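# Slip the notepad into the folder and close it

## Task

Take the notepad off the block it rests on (the block stays out), place it inside the folder, and let the folder close over it so that no part of the notepad pokes out.

## Robot and tools

Robot: two arms, left_arm and right_arm, each ending in a five-finger hand with six motors. right_arm carries a right hand; left_arm carries a mirrored left hand. Base positions in the scene frame: left_arm (-0.023, +0.440, 0), right_arm (-0.055, -0.397, 0), in metres. A post stands on the floor behind them.

Scene frame: origin at table-top height, halfway between the nominal bases. +z is up, +x points out over the table, and left_arm sits on the +y side (this does not match left and right in the images). Reported hand positions (metres), quaternions (wxyz) and velocities use this frame and may be off by a few centimetres.

Hand point: a spot fixed to the palm, 0.15 m from the wrist flange along the fingers and 0.05 m in front of the palm. Its +z runs along straight fingers, +y leaves the palm face, and +x crosses the palm away from the thumb on the right hand but toward the thumb on the left hand. Straight fingers extend 0.06 to 0.07 m past the point. A bracket on the little-finger side of the wrist can strike things, and with fingers level the wrist may sit lower than the hand point and touch the table first.

The row (used by both moving tools): exactly 28 numbers, each from -1 to 1, always filled for both arms. Order: left_arm dx, dy, dz, rx, ry, rz; then left hand little, ring, middle, index, thumb_bend, thumb_turn, force_limit, speed; then the same fourteen for right_arm. The six pose numbers are an offset, not a pose: they count from that arm's Hand target as it stands when the action or move begins, along that Hand target's own axes. 1.0 equals 0.6 m for dx, dy, dz and 180 degrees for rx, ry, rz, which together form one rotation vector. All zeros means no new request for that arm. Repeating an offset moves the arm further. The six finger numbers are absolute targets: +1 open/straight, -1 curled; for thumb_turn, +1 beside the palm and -1 in front of it, opposite the fingers. force_limit maps -1 to about 0 N and +1 to 10 N at the fingertip (15 N for the two thumb motors). speed rises from nearly 0 at -1 to full at +0.48 and stays full up to +1. To keep a hand unchanged, resend the last eight numbers you sent for it (before any were sent, use hand_measured plus hand_force_limit and hand_speed). For a soft grip close at speed -0.94 or lower. With the thumb in front, a hand can wrap objects about 0.035 to 0.065 m thick; thumb tip against index pad can pinch light items.

Tools:
- execute_actions(actions, cameras): actions is a list of actions; each action is up to 15 rows, one per 1/30 s step, and a short action keeps its last row until step 15. Every row in an action counts from that action's starting Hand target. Camera images return only for an empty actions list or when cameras names them.
- move(target, speed, blend, stop_force, zero, blocking, cameras): target is one row or a list of up to 15 rows, each offset counted from the same starting Hand targets. The hand points travel in straight lines, all ending together, capped at 10 s. speed: m/s, 0.002 to 3.6, default 0.25 (turns at twice that in rad/s); one value or one per target. blend: metres of corner rounding per target, 0 means stop at each. stop_force: 3 to 120 N, ends an arm's path when its wrist sensor feels that much push against the motion; use slow speeds (around 0.005 to 0.02 m/s) for gentle contact; all targets must then carry identical hand numbers, and blocking=false is not allowed. zero (only with stop_force): true re-zeroes the sensor before moving. blocking=false returns after about 0.5 s while the move continues. Paths do not avoid obstacles or the other arm.
- wait(seconds): 0 to 3600, sends nothing new.
- stop(): brakes a running move.
- zoom_image(camera, region): region [x0, y0, x1, y1] pixels, at most 504 by 504, on the latest image of cam_head_left, cam_head_right, cam_high, cam_low, cam_left_wrist or cam_right_wrist.
- show_instructions(): shows reference images.
- zero_wrist_force(arm): left_arm or right_arm.
- finished_scene(scene): ends the scene (scene is 1, optional); the result must hold without the robot.

Results: each arm's end_effector_position, end_effector_quat_wxyz, velocities (omitted when joints are still), Hand target (the last commanded pose after clipping; next offsets start here, and the hand may rest a bit short of it), joint positions and torques, Wrist force and Wrist torque along the hand's own axes plus a peak line. Hands report hand_measured, hand_stopped_by (moving, target, force, stalled, fault) and hand_load_n, in motor order; a load dropping near 0 suggests a lost grip. A move adds a move: line with done, off_target, moving, held or fault, and limits=paced (pose clipped) or limits=held (steps withheld).

Cautions: orientation commands are clipped to 32 degrees from the current one per step. Contact torque over the joint limits (wrist joints 25.7 N m) or roughly 150 N of outside force stops an arm for 10 s; arms are stiff, so aim only slightly past a firm contact. Keep the wrist away from its own base axis, or the move is refused or the arm swings. Do not let the arms press on each other or close a hand on the other hand. Motors get hot from long loads or stretched poses (warning at 70 °C, braking at 85 °C). Avoid drops of any height, releasing moving parts, slams, hard shoves and overloading fingers. Nothing may end up off the table. Loose objects may get nudged occasionally.

Each tool is called by a JSON object that holds its "method" and its "body".

Reference images:

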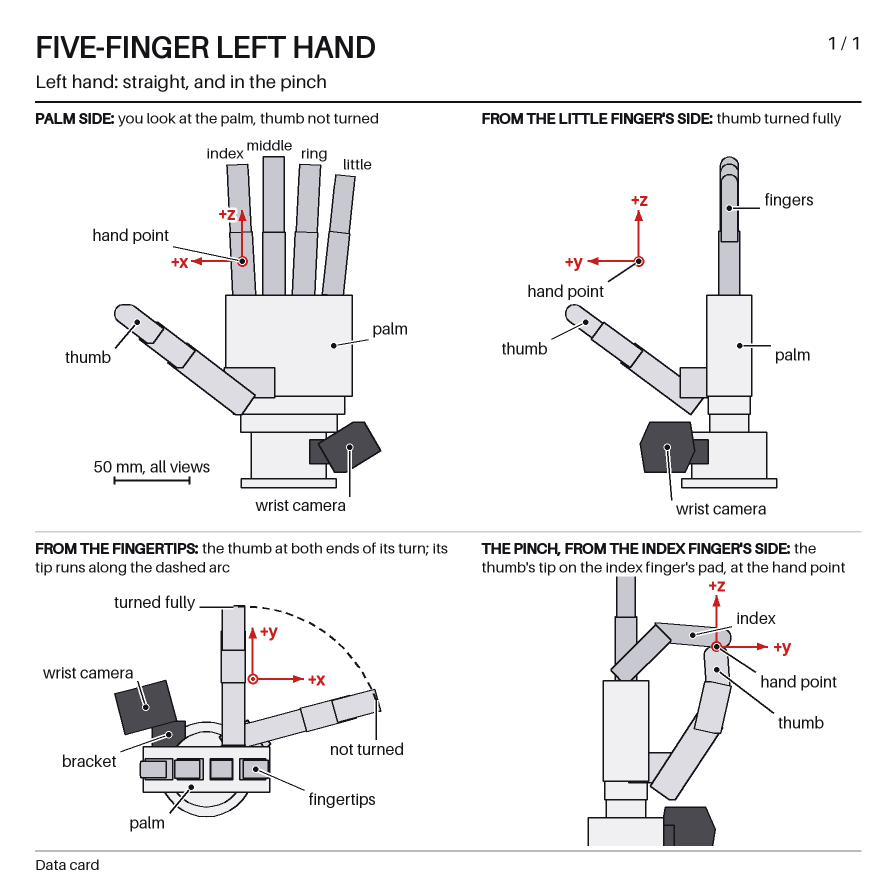

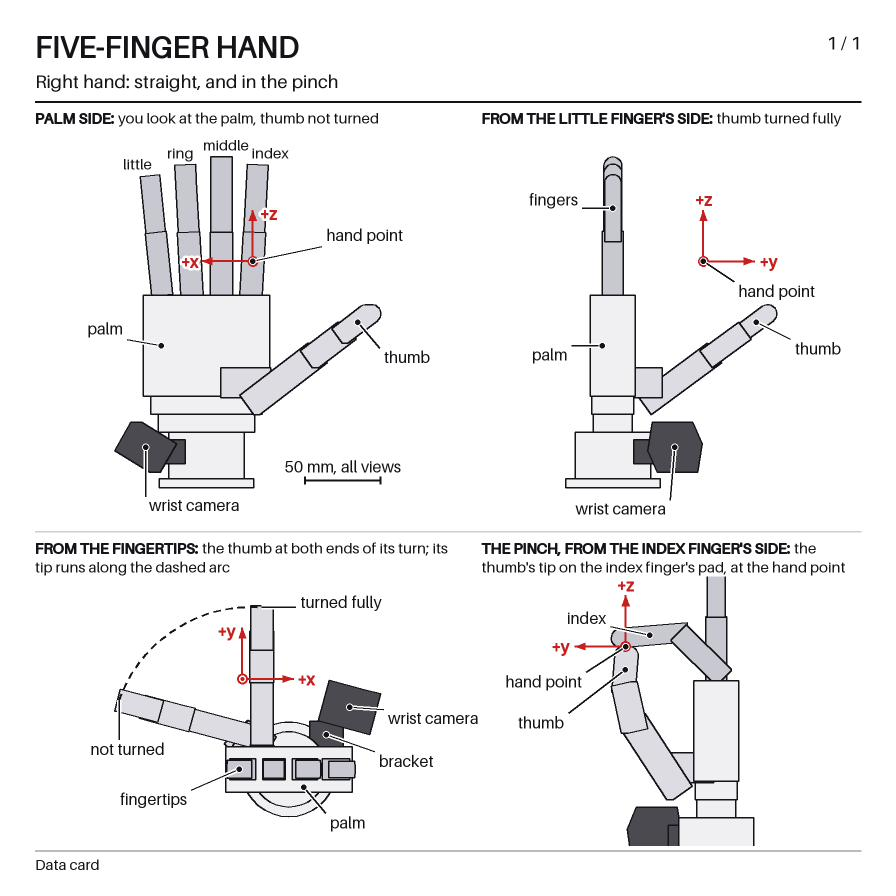

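## Session

{"method": "execute_actions", "body": {"actions": []}}

Scene clock: 0.00 s.
left_arm: end_effector_position=(+0.1580, -0.0909, +0.2846) hand_measured=(+1.000, +1.000, +1.000, +1.000, +1.000, +1.000) hand_load_n=(+0.0, +0.0, +0.0, +0.0, +0.0, +0.0) hand_stopped_by=(target, target, target, target, target, target) hand_force_limit=0.00 hand_speed=-0.80 end_effector_quat_wxyz=(-0.017, +0.847, -0.531, -0.008) | right_arm: end_effector_position=(+0.5658, -0.5202, +0.2063) hand_measured=(+1.000, +1.000, +1.000, +1.000, +1.000, +1.000) hand_load_n=(+0.0, +0.0, +0.0, +0.5, +0.0, +0.0) hand_stopped_by=(target, target, target, target, target, target) hand_force_limit=0.00 hand_speed=-0.80 end_effector_quat_wxyz=(+0.439, +0.380, +0.666, +0.468)
Joint positions: left_arm=[2.224 -2.128 -0.986 1.517 -1.597 1.796] | right_arm=[-0.777 -1.204 2.001 -0.429 0.513 -0.558]
Joint velocities: within noise
Joint torques (N m): no reading
Motor temperatures (°C): left_arm=[49 44 39 47 43 51] | right_arm=[37 41 36 39 44 34]
Wrist force (N): no reading
Wrist torque (N m): no reading
Wrist force, peak (N): no reading
Hand target: left_arm +0.1580, -0.0909, +0.2846; -0.017, +0.847, -0.531, -0.008 | right_arm +0.5658, -0.5202, +0.2063; +0.439, +0.380, +0.666, +0.468

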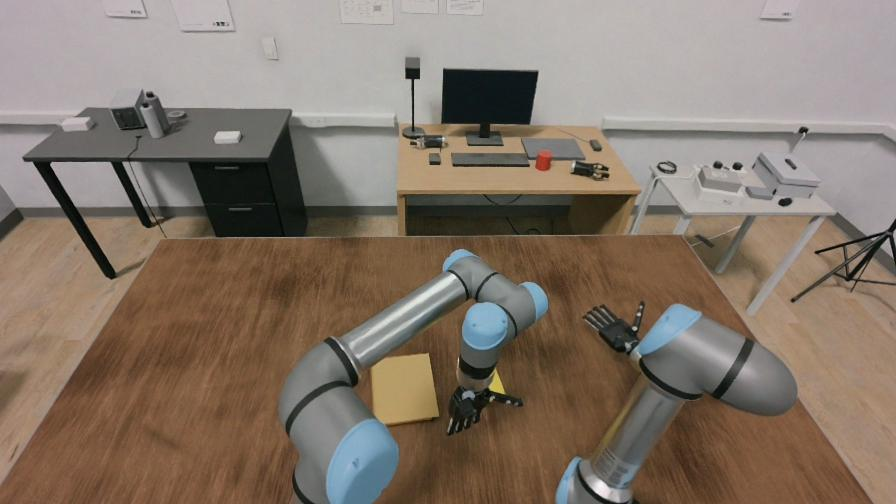

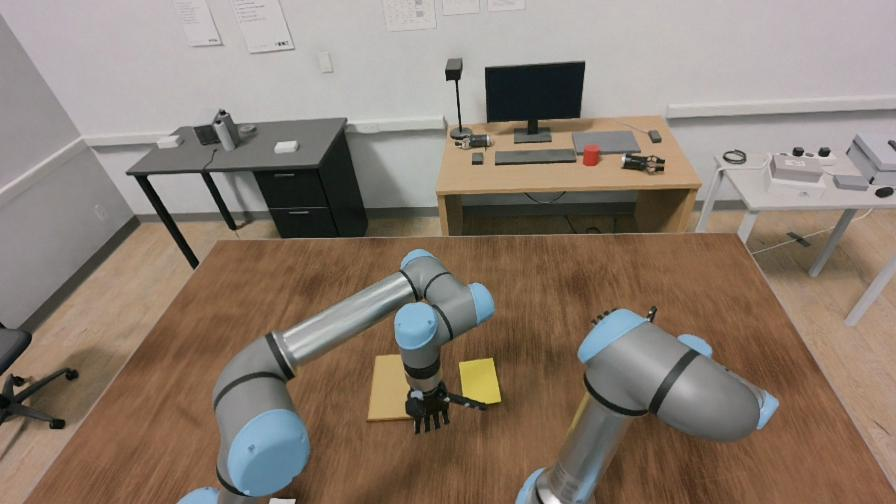

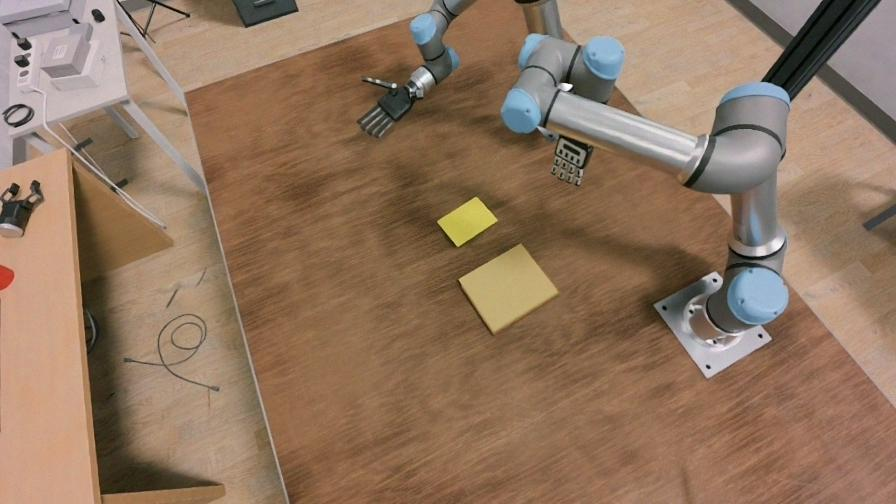

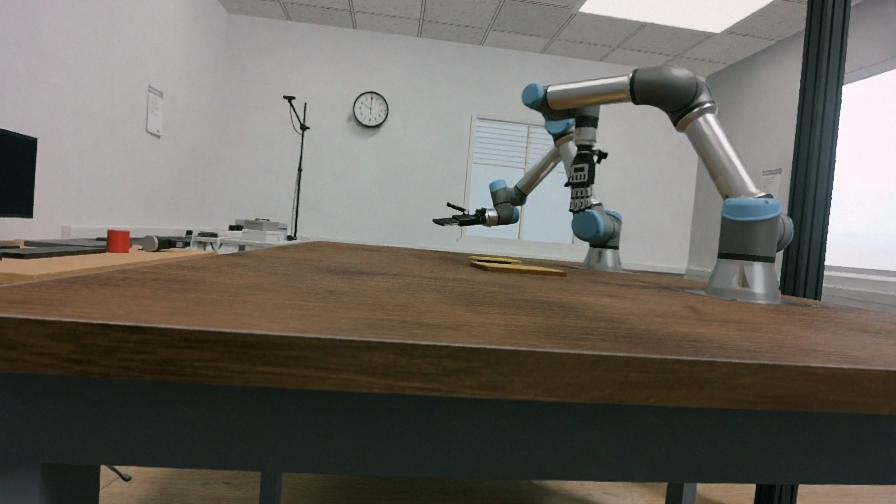

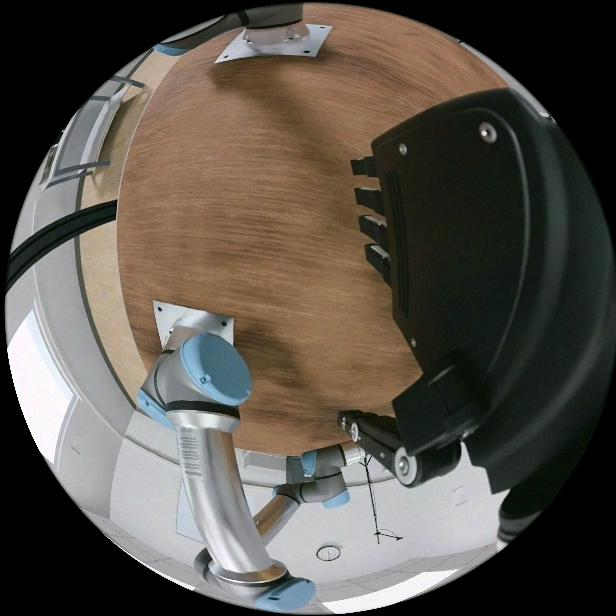

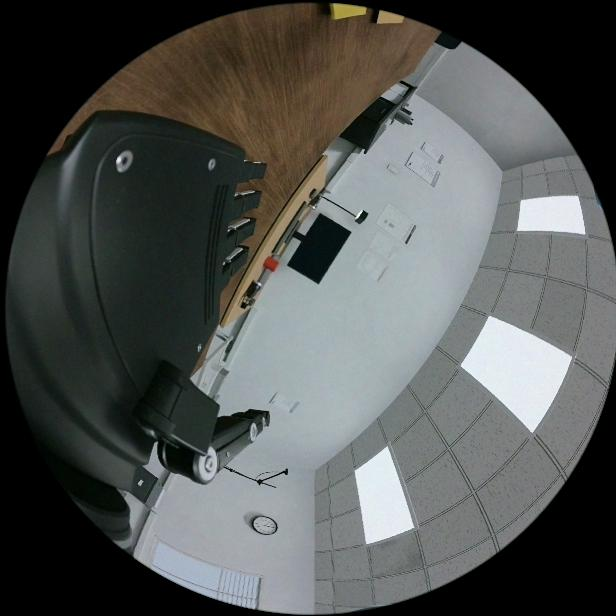

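{"method": "zoom_image", "body": {"camera": "cam_high", "region": [410, 180, 590, 350]}}

{"method": "zoom_image", "body": {"camera": "cam_low", "region": [440, 240, 600, 300]}}

{"method": "zoom_image", "body": {"camera": "cam_head_right", "region": [340, 330, 540, 450]}}

{"method": "zoom_image", "body": {"camera": "cam_head_left", "region": [340, 330, 540, 450]}}

Scaled by 2.800.

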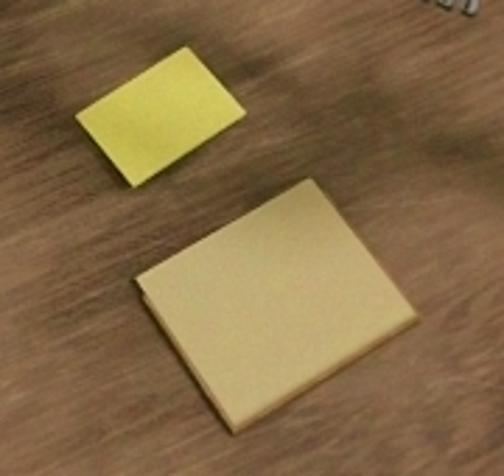

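Scaled by 3.150.

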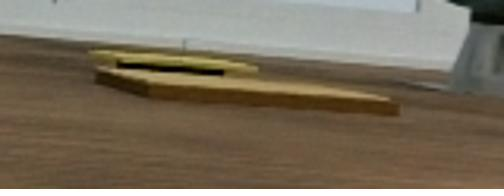

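Scaled by 2.520.

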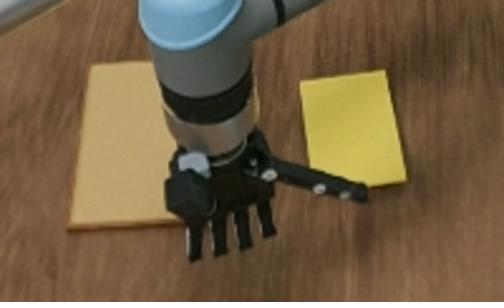

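Scaled by 2.520.

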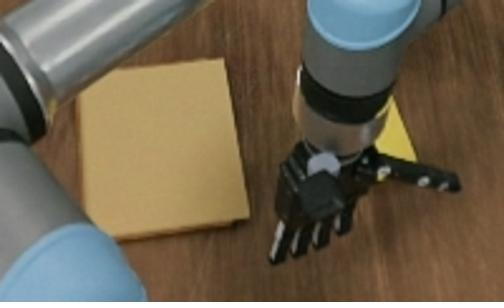

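{"method": "move", "body": {"target": [-0.627,-0.659,-0.108,0,0,0,1,1,1,1,1,1,0,-0.8,0,0,0,0,0,0,1,1,1,1,1,1,0,-0.8], "cameras": ["all"]}}

Scene clock: 16.07 s.
left_arm: end_effector_position=(+0.3491, +0.4174, +0.3690) hand_measured=(+1.000, +1.000, +1.000, +1.000, +1.000, +1.000) hand_load_n=(+0.0, +0.0, +0.0, +0.0, +0.0, +0.0) hand_stopped_by=(target, target, target, target, target, target) hand_force_limit=0.00 hand_speed=-0.80 end_effector_quat_wxyz=(-0.017, +0.847, -0.531, -0.008) | right_arm: end_effector_position=(+0.5658, -0.5202, +0.2063) hand_measured=(+1.000, +1.000, +1.000, +1.000, +1.000, +1.000) hand_load_n=(+0.0, +0.0, +0.0, +0.0, +0.0, +0.0) hand_stopped_by=(target, target, target, target, target, target) hand_force_limit=0.00 hand_speed=-0.80 end_effector_quat_wxyz=(+0.439, +0.380, +0.666, +0.468)
Joint positions: left_arm=[3.5 -1.808 -1.212 1.467 -1.603 3.072] | right_arm=[-0.777 -1.204 2.001 -0.429 0.513 -0.558]
Joint torques (N m): left_arm=[4.85 41.79 14.14 0.19 0 0.83] | right_arm=[-0.2 -28.17 -15 0.07 -0.58 -0.25]
Wrist force (N): left_arm=[0.1 0.0 0.5] | right_arm=[0.2 0.2 -0.1]
Wrist torque (N m): left_arm=[-0.03 0.00 0.06] | right_arm=[0.03 -0.03 0.02]
Wrist force, peak (N): left_arm=[1.3 2.0 0.3] | right_arm=[0.4 0.5 -0.4]
Hand target: left_arm +0.3491, +0.4175, +0.3691; -0.017, +0.847, -0.531, -0.008 | right_arm +0.5658, -0.5202, +0.2063; +0.439, +0.380, +0.666, +0.468
Off the commanded pose: left_arm 0.000 m, 0 deg | right_arm 0.000 m, 0 deg.
move: done

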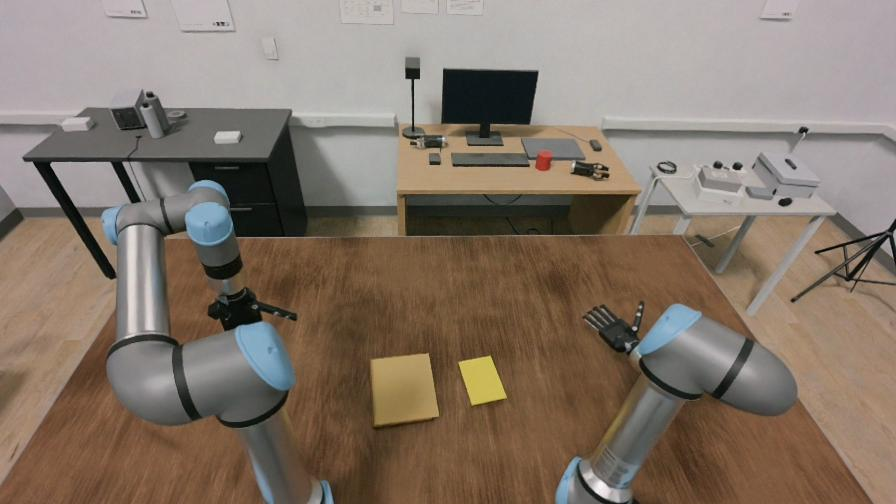

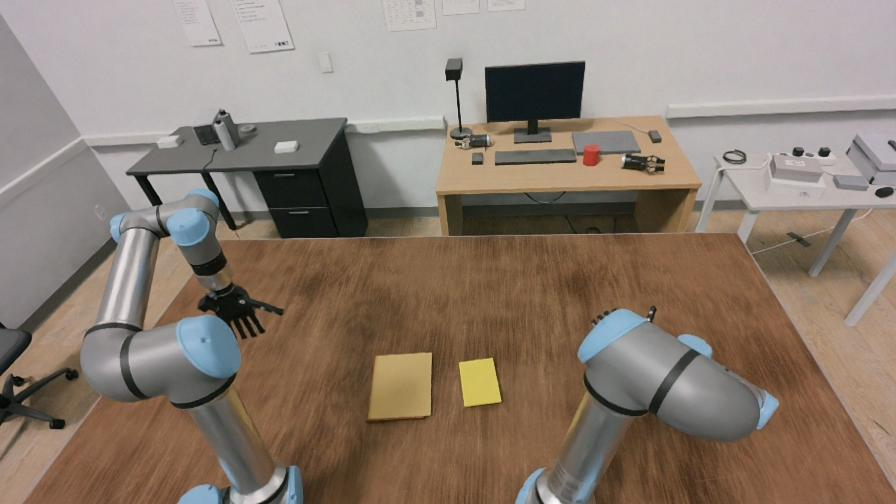

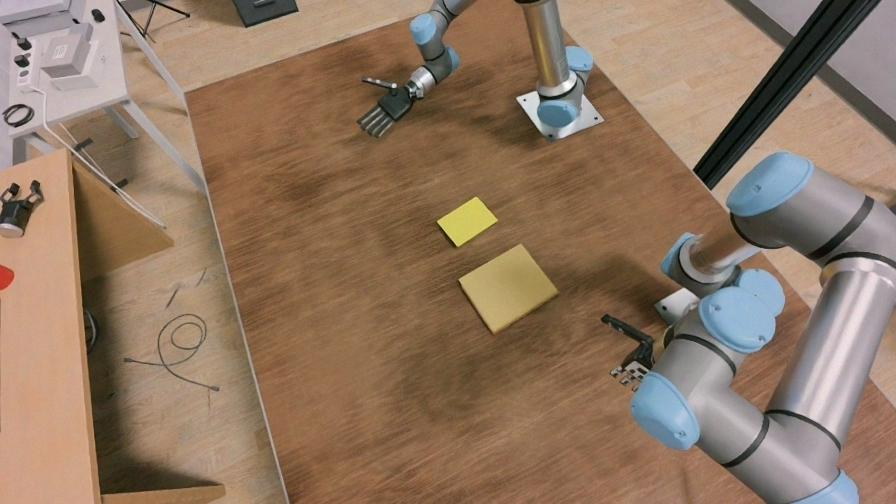

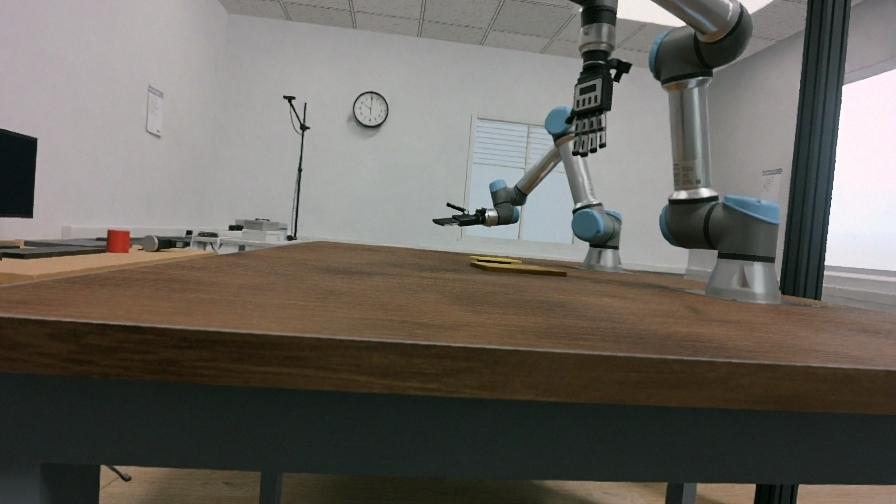

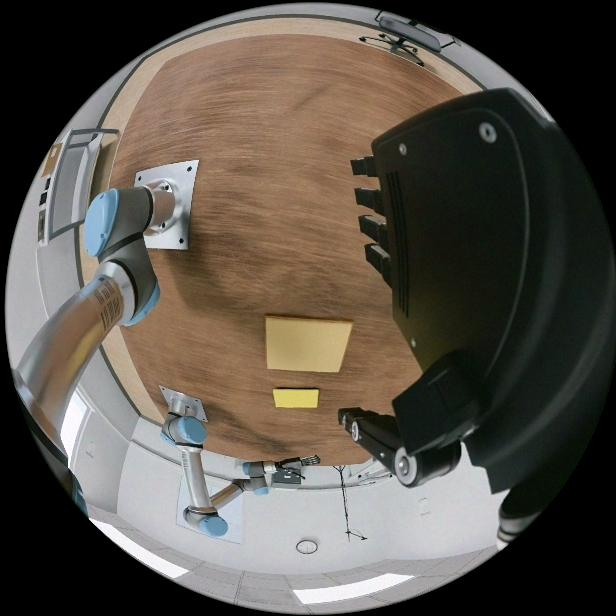

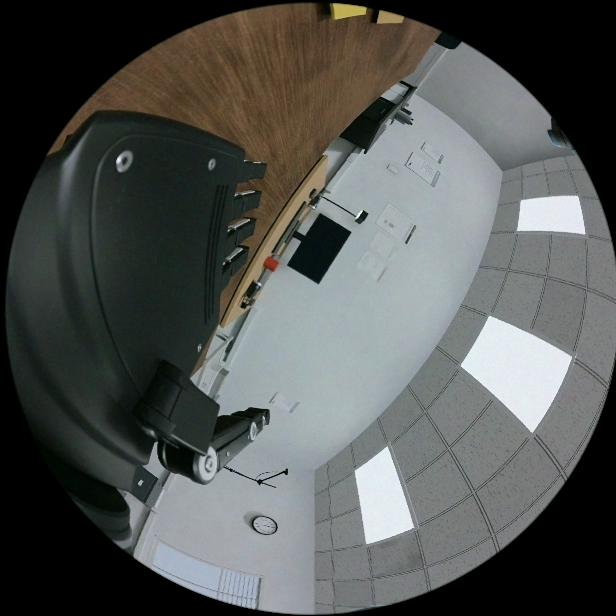

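{"method": "zoom_image", "body": {"camera": "cam_head_right", "region": [350, 335, 510, 435]}}

{"method": "zoom_image", "body": {"camera": "cam_head_left", "region": [350, 335, 520, 440]}}

{"method": "zoom_image", "body": {"camera": "cam_left_wrist", "region": [240, 290, 380, 430]}}

{"method": "zoom_image", "body": {"camera": "cam_high", "region": [430, 190, 570, 340]}}

{"method": "zoom_image", "body": {"camera": "cam_low", "region": [460, 245, 580, 285]}}

Scaled by 3.150.

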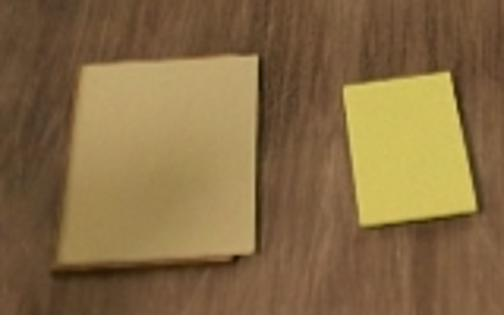

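Scaled by 2.965.

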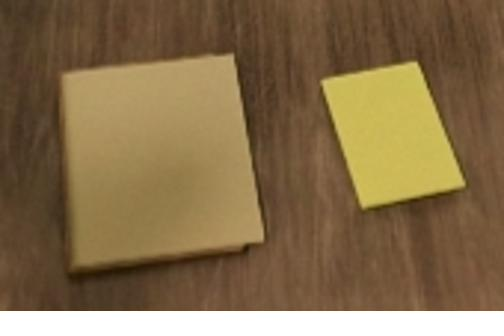

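Scaled by 3.600 from the camera's image (finer frame: 880x880).

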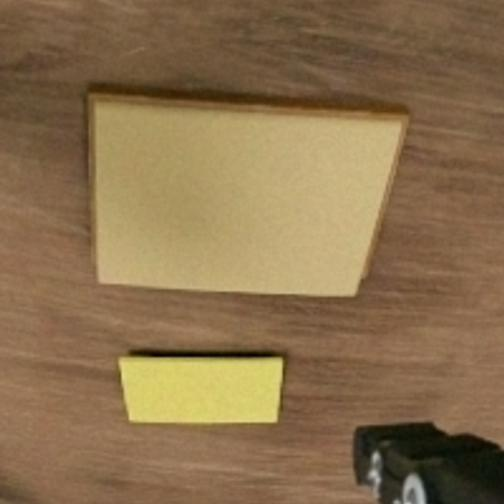

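Scaled by 3.360.

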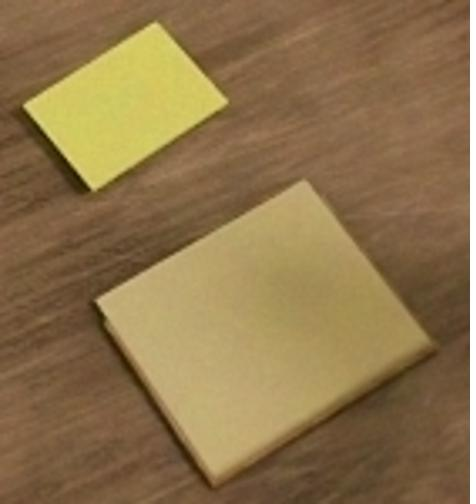

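Scaled by 4.200.

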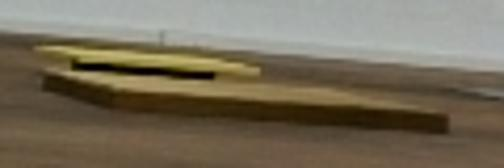

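{"method": "move", "body": {"target": [0,0,0,0,0,0,1,1,1,1,1,1,0,-0.8,0.521,0.231,-0.314,0.336,0.315,-0.273,1,1,1,1,1,-1,0,0], "cameras": ["cam_head_left","cam_head_right","cam_high","cam_right_wrist"]}}

Scene clock: 70.33 s.
left_arm: end_effector_position=(+0.3491, +0.4175, +0.3691) hand_measured=(+1.000, +1.000, +1.000, +1.000, +1.000, +1.000) hand_load_n=(+0.0, +0.0, +0.0, +0.0, +0.0, +0.0) hand_stopped_by=(target, target, target, target, target, target) hand_force_limit=0.00 hand_speed=-0.80 end_effector_quat_wxyz=(-0.017, +0.847, -0.531, -0.008) | right_arm: end_effector_position=(+0.3001, -0.2501, +0.3005) hand_measured=(+1.000, +1.000, +1.000, +1.000, +1.000, -1.000) hand_load_n=(+0.5, +0.0, +0.0, +0.5, +0.0, +0.0) hand_stopped_by=(target, target, target, target, target, target) hand_force_limit=0.00 hand_speed=0.00 end_effector_quat_wxyz=(+0.001, +0.001, +1.000, +0.000)
Joint positions: left_arm=[3.501 -1.808 -1.212 1.467 -1.603 3.073] | right_arm=[-0.135 -1.53 1.623 1.477 1.57 -1.716]
Joint torques (N m): left_arm=[6.29 43.19 23.76 0.09 -1.88 1.64] | right_arm=[5.26 -30.65 -11.93 2.53 -0.52 -2.7]
Wrist force (N): left_arm=[0.0 0.2 0.6] | right_arm=[1.8 -0.6 -2.8]
Wrist torque (N m): left_arm=[-0.01 0.01 0.05] | right_arm=[0.35 -0.07 0.29]
Wrist force, peak (N): left_arm=[0.3 0.3 0.9] | right_arm=[2.1 0.0 -3.2]
Hand target: left_arm +0.3491, +0.4175, +0.3691; -0.017, +0.847, -0.531, -0.008 | right_arm +0.3001, -0.2501, +0.3005; +0.001, +0.001, +1.000, +0.000
Off the commanded pose: left_arm 0.000 m, 0 deg | right_arm 0.000 m, 0 deg.
move: done

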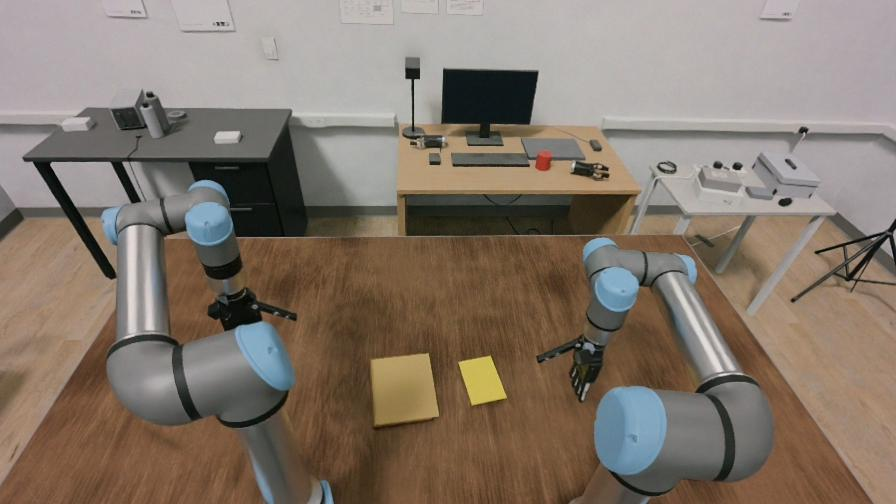

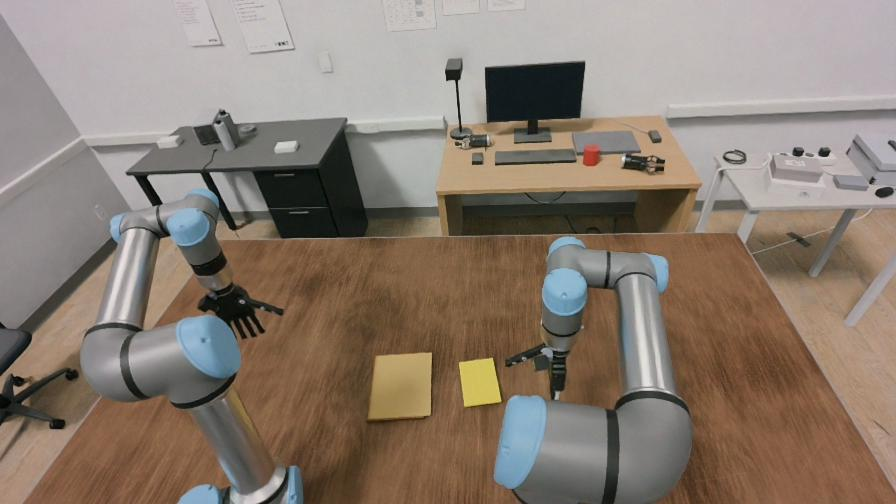

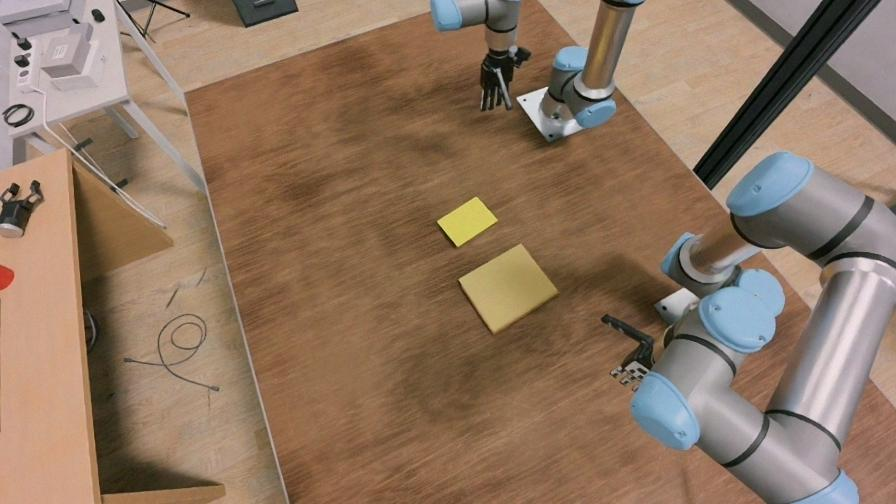

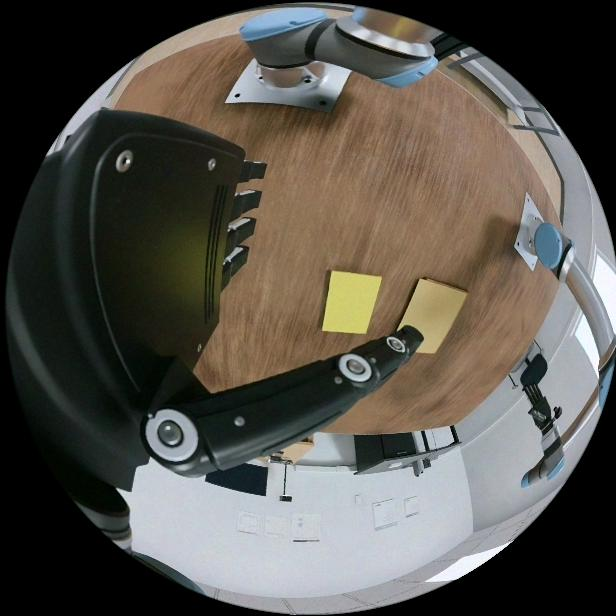

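{"method": "move", "body": {"target": [0,0,0,0,0,0,1,1,1,1,1,1,0,-0.8,0,0.117,0.267,0,0,0,0,0,0,0,1,-1,0,0], "cameras": ["cam_head_left","cam_head_right","cam_high","cam_low","cam_right_wrist"]}}

Scene clock: 90.57 s.
left_arm: end_effector_position=(+0.3491, +0.4175, +0.3691) hand_measured=(+1.000, +1.000, +1.000, +1.000, +1.000, +1.000) hand_load_n=(+0.0, +0.0, +0.0, +0.0, +0.0, +0.0) hand_stopped_by=(target, target, target, target, target, target) hand_force_limit=0.00 hand_speed=-0.80 end_effector_quat_wxyz=(-0.017, +0.847, -0.531, -0.008) | right_arm: end_effector_position=(+0.3004, -0.1798, +0.1404) hand_measured=(+0.000, +0.000, +0.000, +0.000, +1.000, -1.000) hand_load_n=(+0.0, +0.0, +0.0, +0.0, +0.0, +0.0) hand_stopped_by=(target, target, target, target, target, target) hand_force_limit=0.00 hand_speed=0.00 end_effector_quat_wxyz=(+0.001, +0.001, +1.000, +0.000)
Joint positions: left_arm=[3.501 -1.808 -1.212 1.467 -1.603 3.073] | right_arm=[0.084 -1.357 1.854 1.072 1.57 -1.497]
Joint torques (N m): left_arm=[6.75 43.47 23.39 -0.02 -1.52 1.63] | right_arm=[1.7 -29.19 -15.71 0.83 1.06 -2.28]
Wrist force (N): left_arm=[0.0 -0.2 0.5] | right_arm=[1.6 -0.9 -2.8]
Wrist torque (N m): left_arm=[-0.06 0.01 0.05] | right_arm=[0.30 -0.03 0.27]
Wrist force, peak (N): left_arm=[0.2 0.6 0.8] | right_arm=[2.0 -1.5 -4.4]
Hand target: left_arm +0.3491, +0.4175, +0.3691; -0.017, +0.847, -0.531, -0.008 | right_arm +0.3004, -0.1798, +0.1404; +0.001, +0.001, +1.000, +0.000
Off the commanded pose: left_arm 0.000 m, 0 deg | right_arm 0.000 m, 0 deg.
move: done

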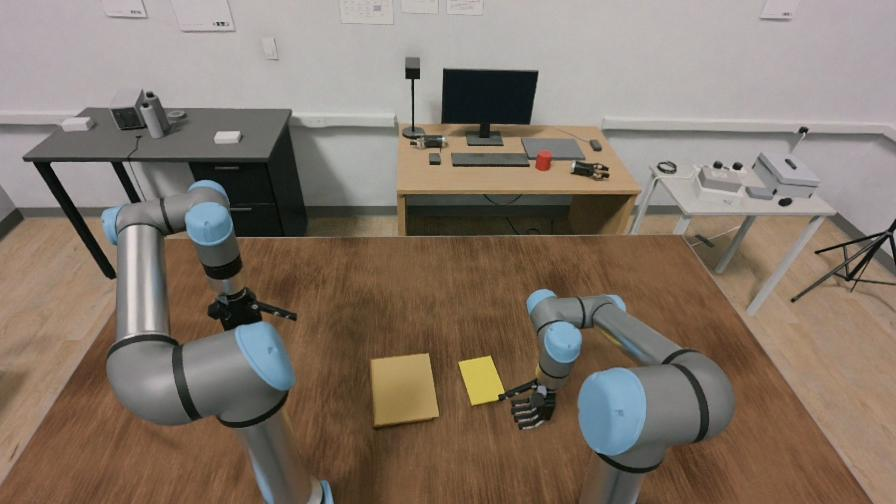

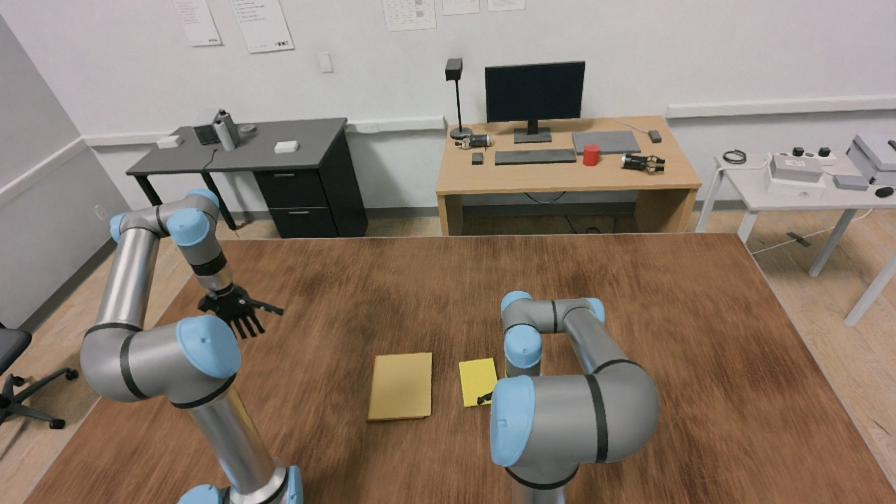

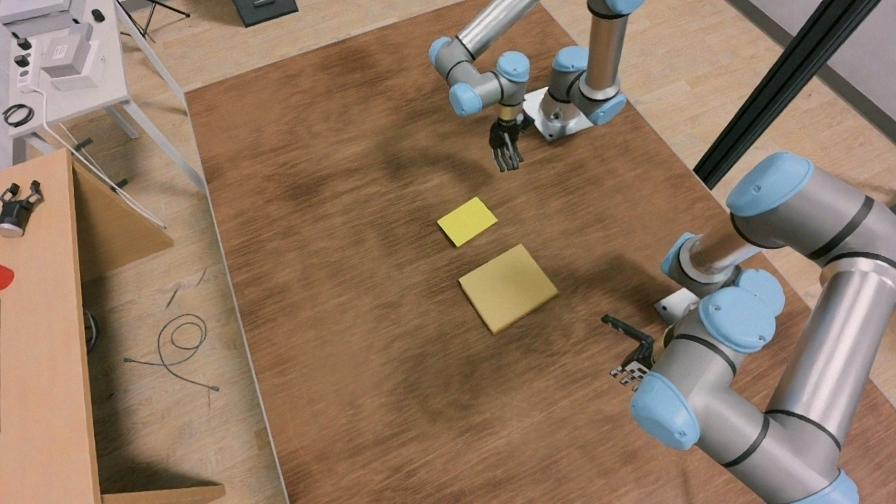

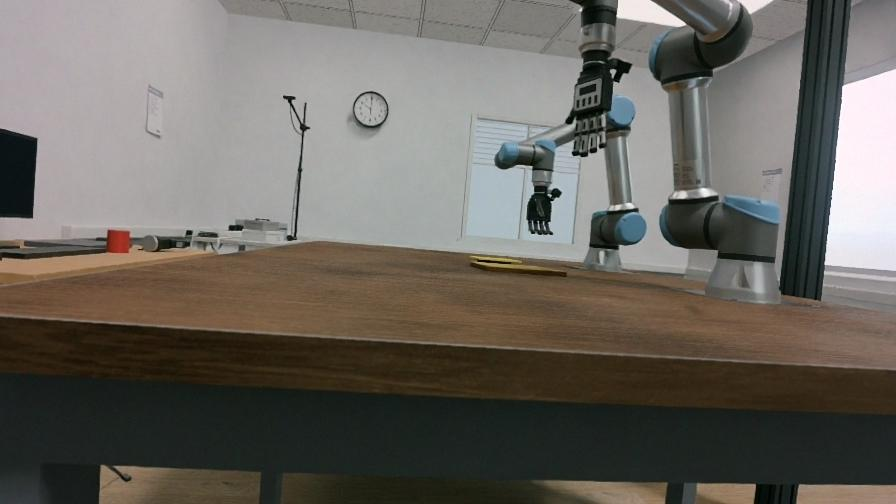

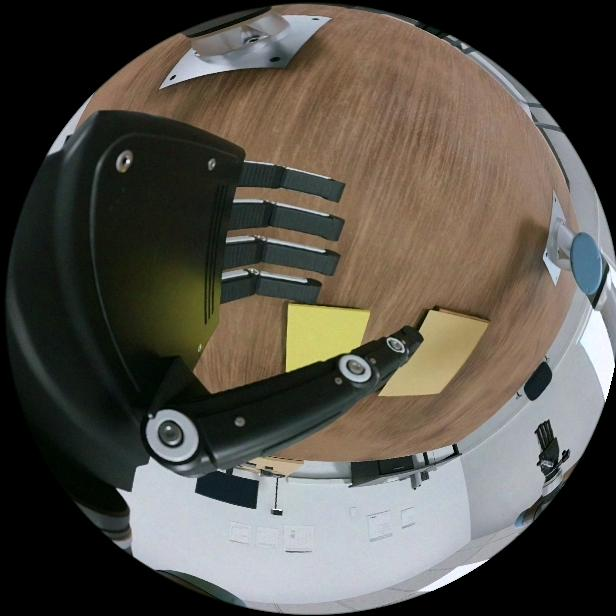

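{"method": "move", "body": {"target": [0,0,0,0,0,0,1,1,1,1,1,1,0,-0.8,-0.183,-0.117,0.067,0,0,0,0,0,0,0,1,-1,0,0], "cameras": ["cam_head_left","cam_head_right","cam_high","cam_low","cam_right_wrist"]}}

Scene clock: 95.13 s.
left_arm: end_effector_position=(+0.3491, +0.4175, +0.3691) hand_measured=(+1.000, +1.000, +1.000, +1.000, +1.000, +1.000) hand_load_n=(+0.0, +0.0, +0.0, +0.0, +0.0, +0.0) hand_stopped_by=(target, target, target, target, target, target) hand_force_limit=0.00 hand_speed=-0.80 end_effector_quat_wxyz=(-0.017, +0.847, -0.531, -0.008) | right_arm: end_effector_position=(+0.4101, -0.2500, +0.1003) hand_measured=(+0.000, +0.000, +0.000, +0.000, +1.000, -1.000) hand_load_n=(+0.0, +0.0, +0.0, +0.0, +0.0, +0.0) hand_stopped_by=(target, target, target, target, target, target) hand_force_limit=0.00 hand_speed=0.00 end_effector_quat_wxyz=(+0.001, +0.001, +1.000, +0.000)
Joint positions: left_arm=[3.501 -1.808 -1.212 1.467 -1.603 3.073] | right_arm=[-0.097 -1.128 1.65 1.047 1.57 -1.677]
Joint torques (N m): left_arm=[6.81 43.58 22.61 -0.05 -1.32 1.61] | right_arm=[-2.32 -34.73 -15.65 1.17 -1.28 1.66]
Wrist force (N): left_arm=[0.2 0.2 0.5] | right_arm=[1.7 -0.6 -2.8]
Wrist torque (N m): left_arm=[0.00 -0.01 0.06] | right_arm=[0.37 -0.05 0.10]
Wrist force, peak (N): left_arm=[0.1 0.2 1.1] | right_arm=[3.2 0.4 -3.4]
Hand target: left_arm +0.3491, +0.4175, +0.3691; -0.017, +0.847, -0.531, -0.008 | right_arm +0.4102, -0.2501, +0.1003; +0.001, +0.001, +1.000, +0.000
Off the commanded pose: left_arm 0.000 m, 0 deg | right_arm 0.000 m, 0 deg.
move: done

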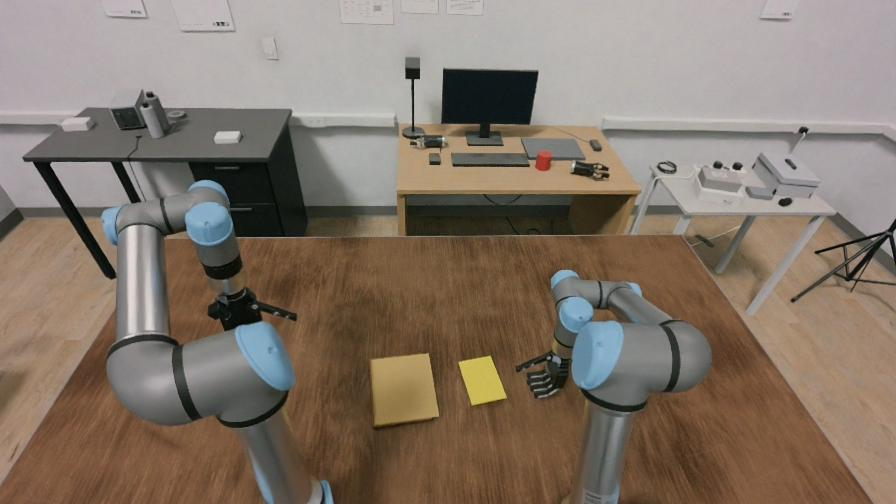

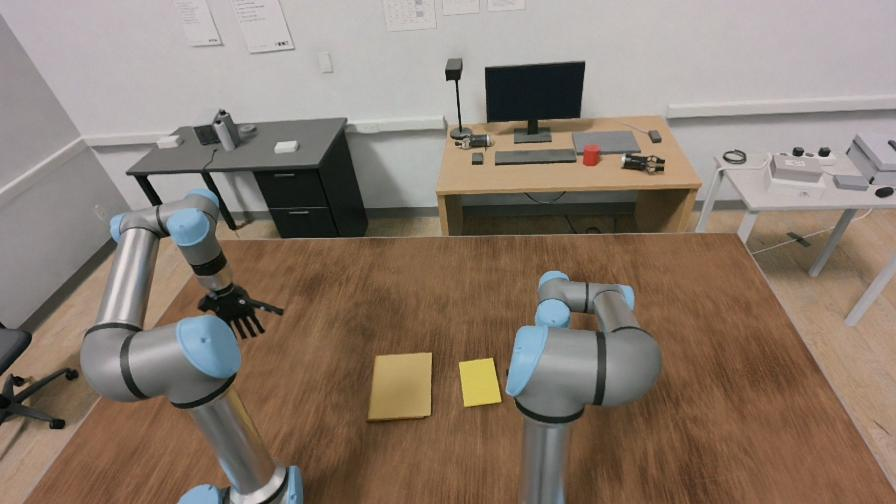

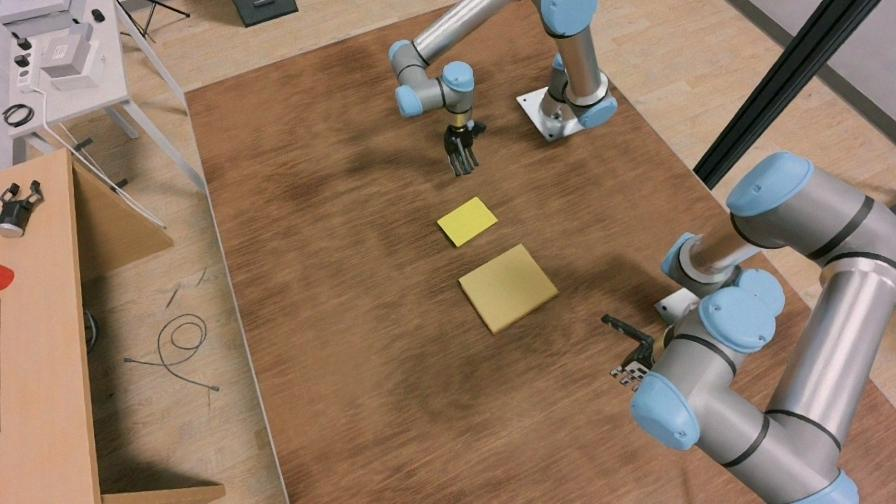

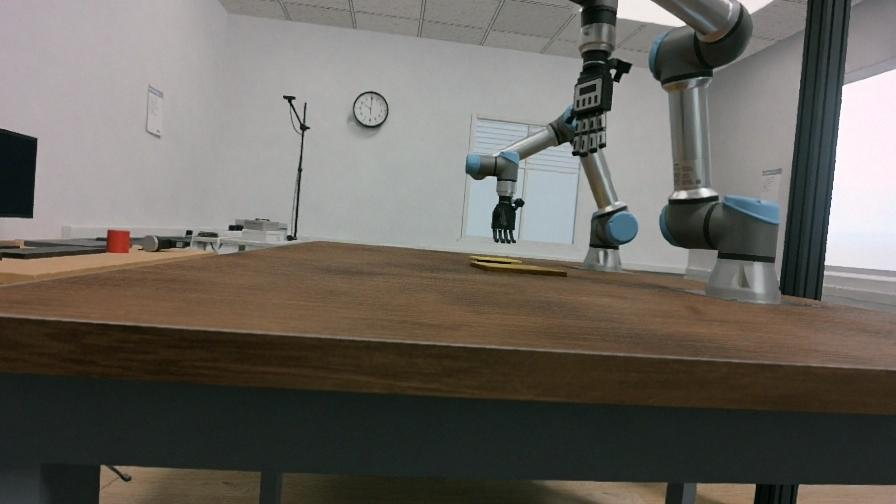

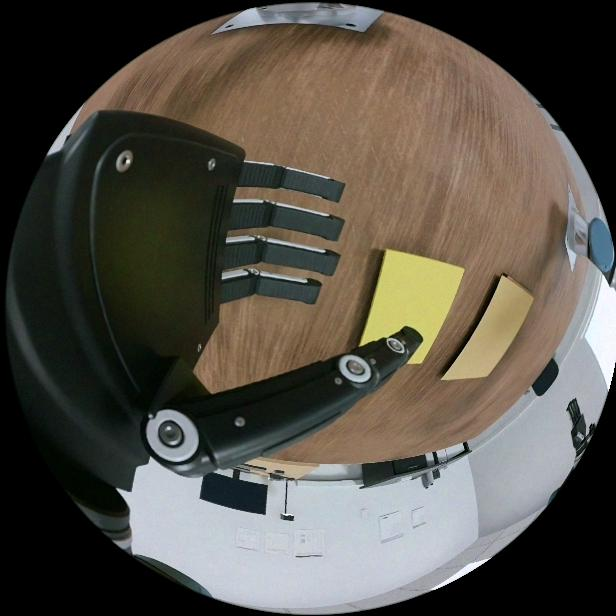

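{"method": "zoom_image", "body": {"camera": "cam_high", "region": [420, 110, 560, 250]}}

{"method": "zoom_image", "body": {"camera": "cam_head_left", "region": [440, 330, 600, 430]}}

{"method": "zoom_image", "body": {"camera": "cam_right_wrist", "region": [220, 220, 500, 500]}}

Scaled by 3.600.

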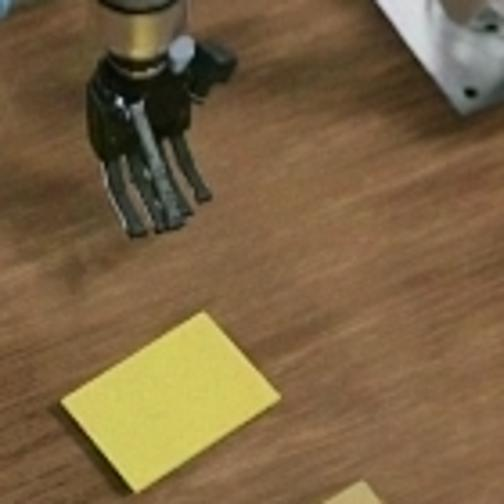

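Scaled by 3.150.

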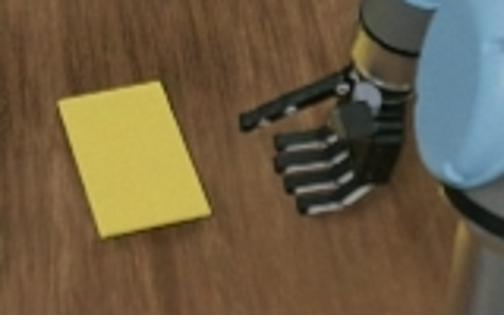

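Scaled by 1.800 from the camera's image (finer frame: 880x880).

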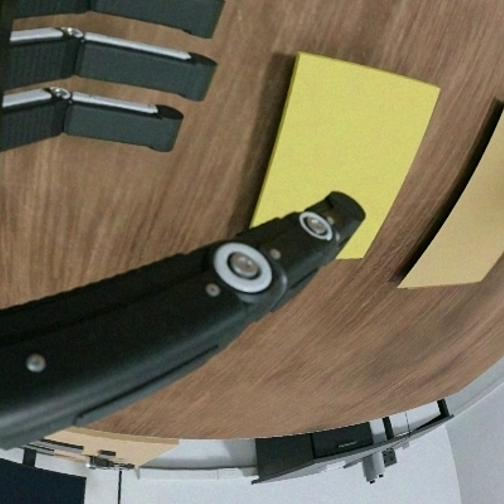

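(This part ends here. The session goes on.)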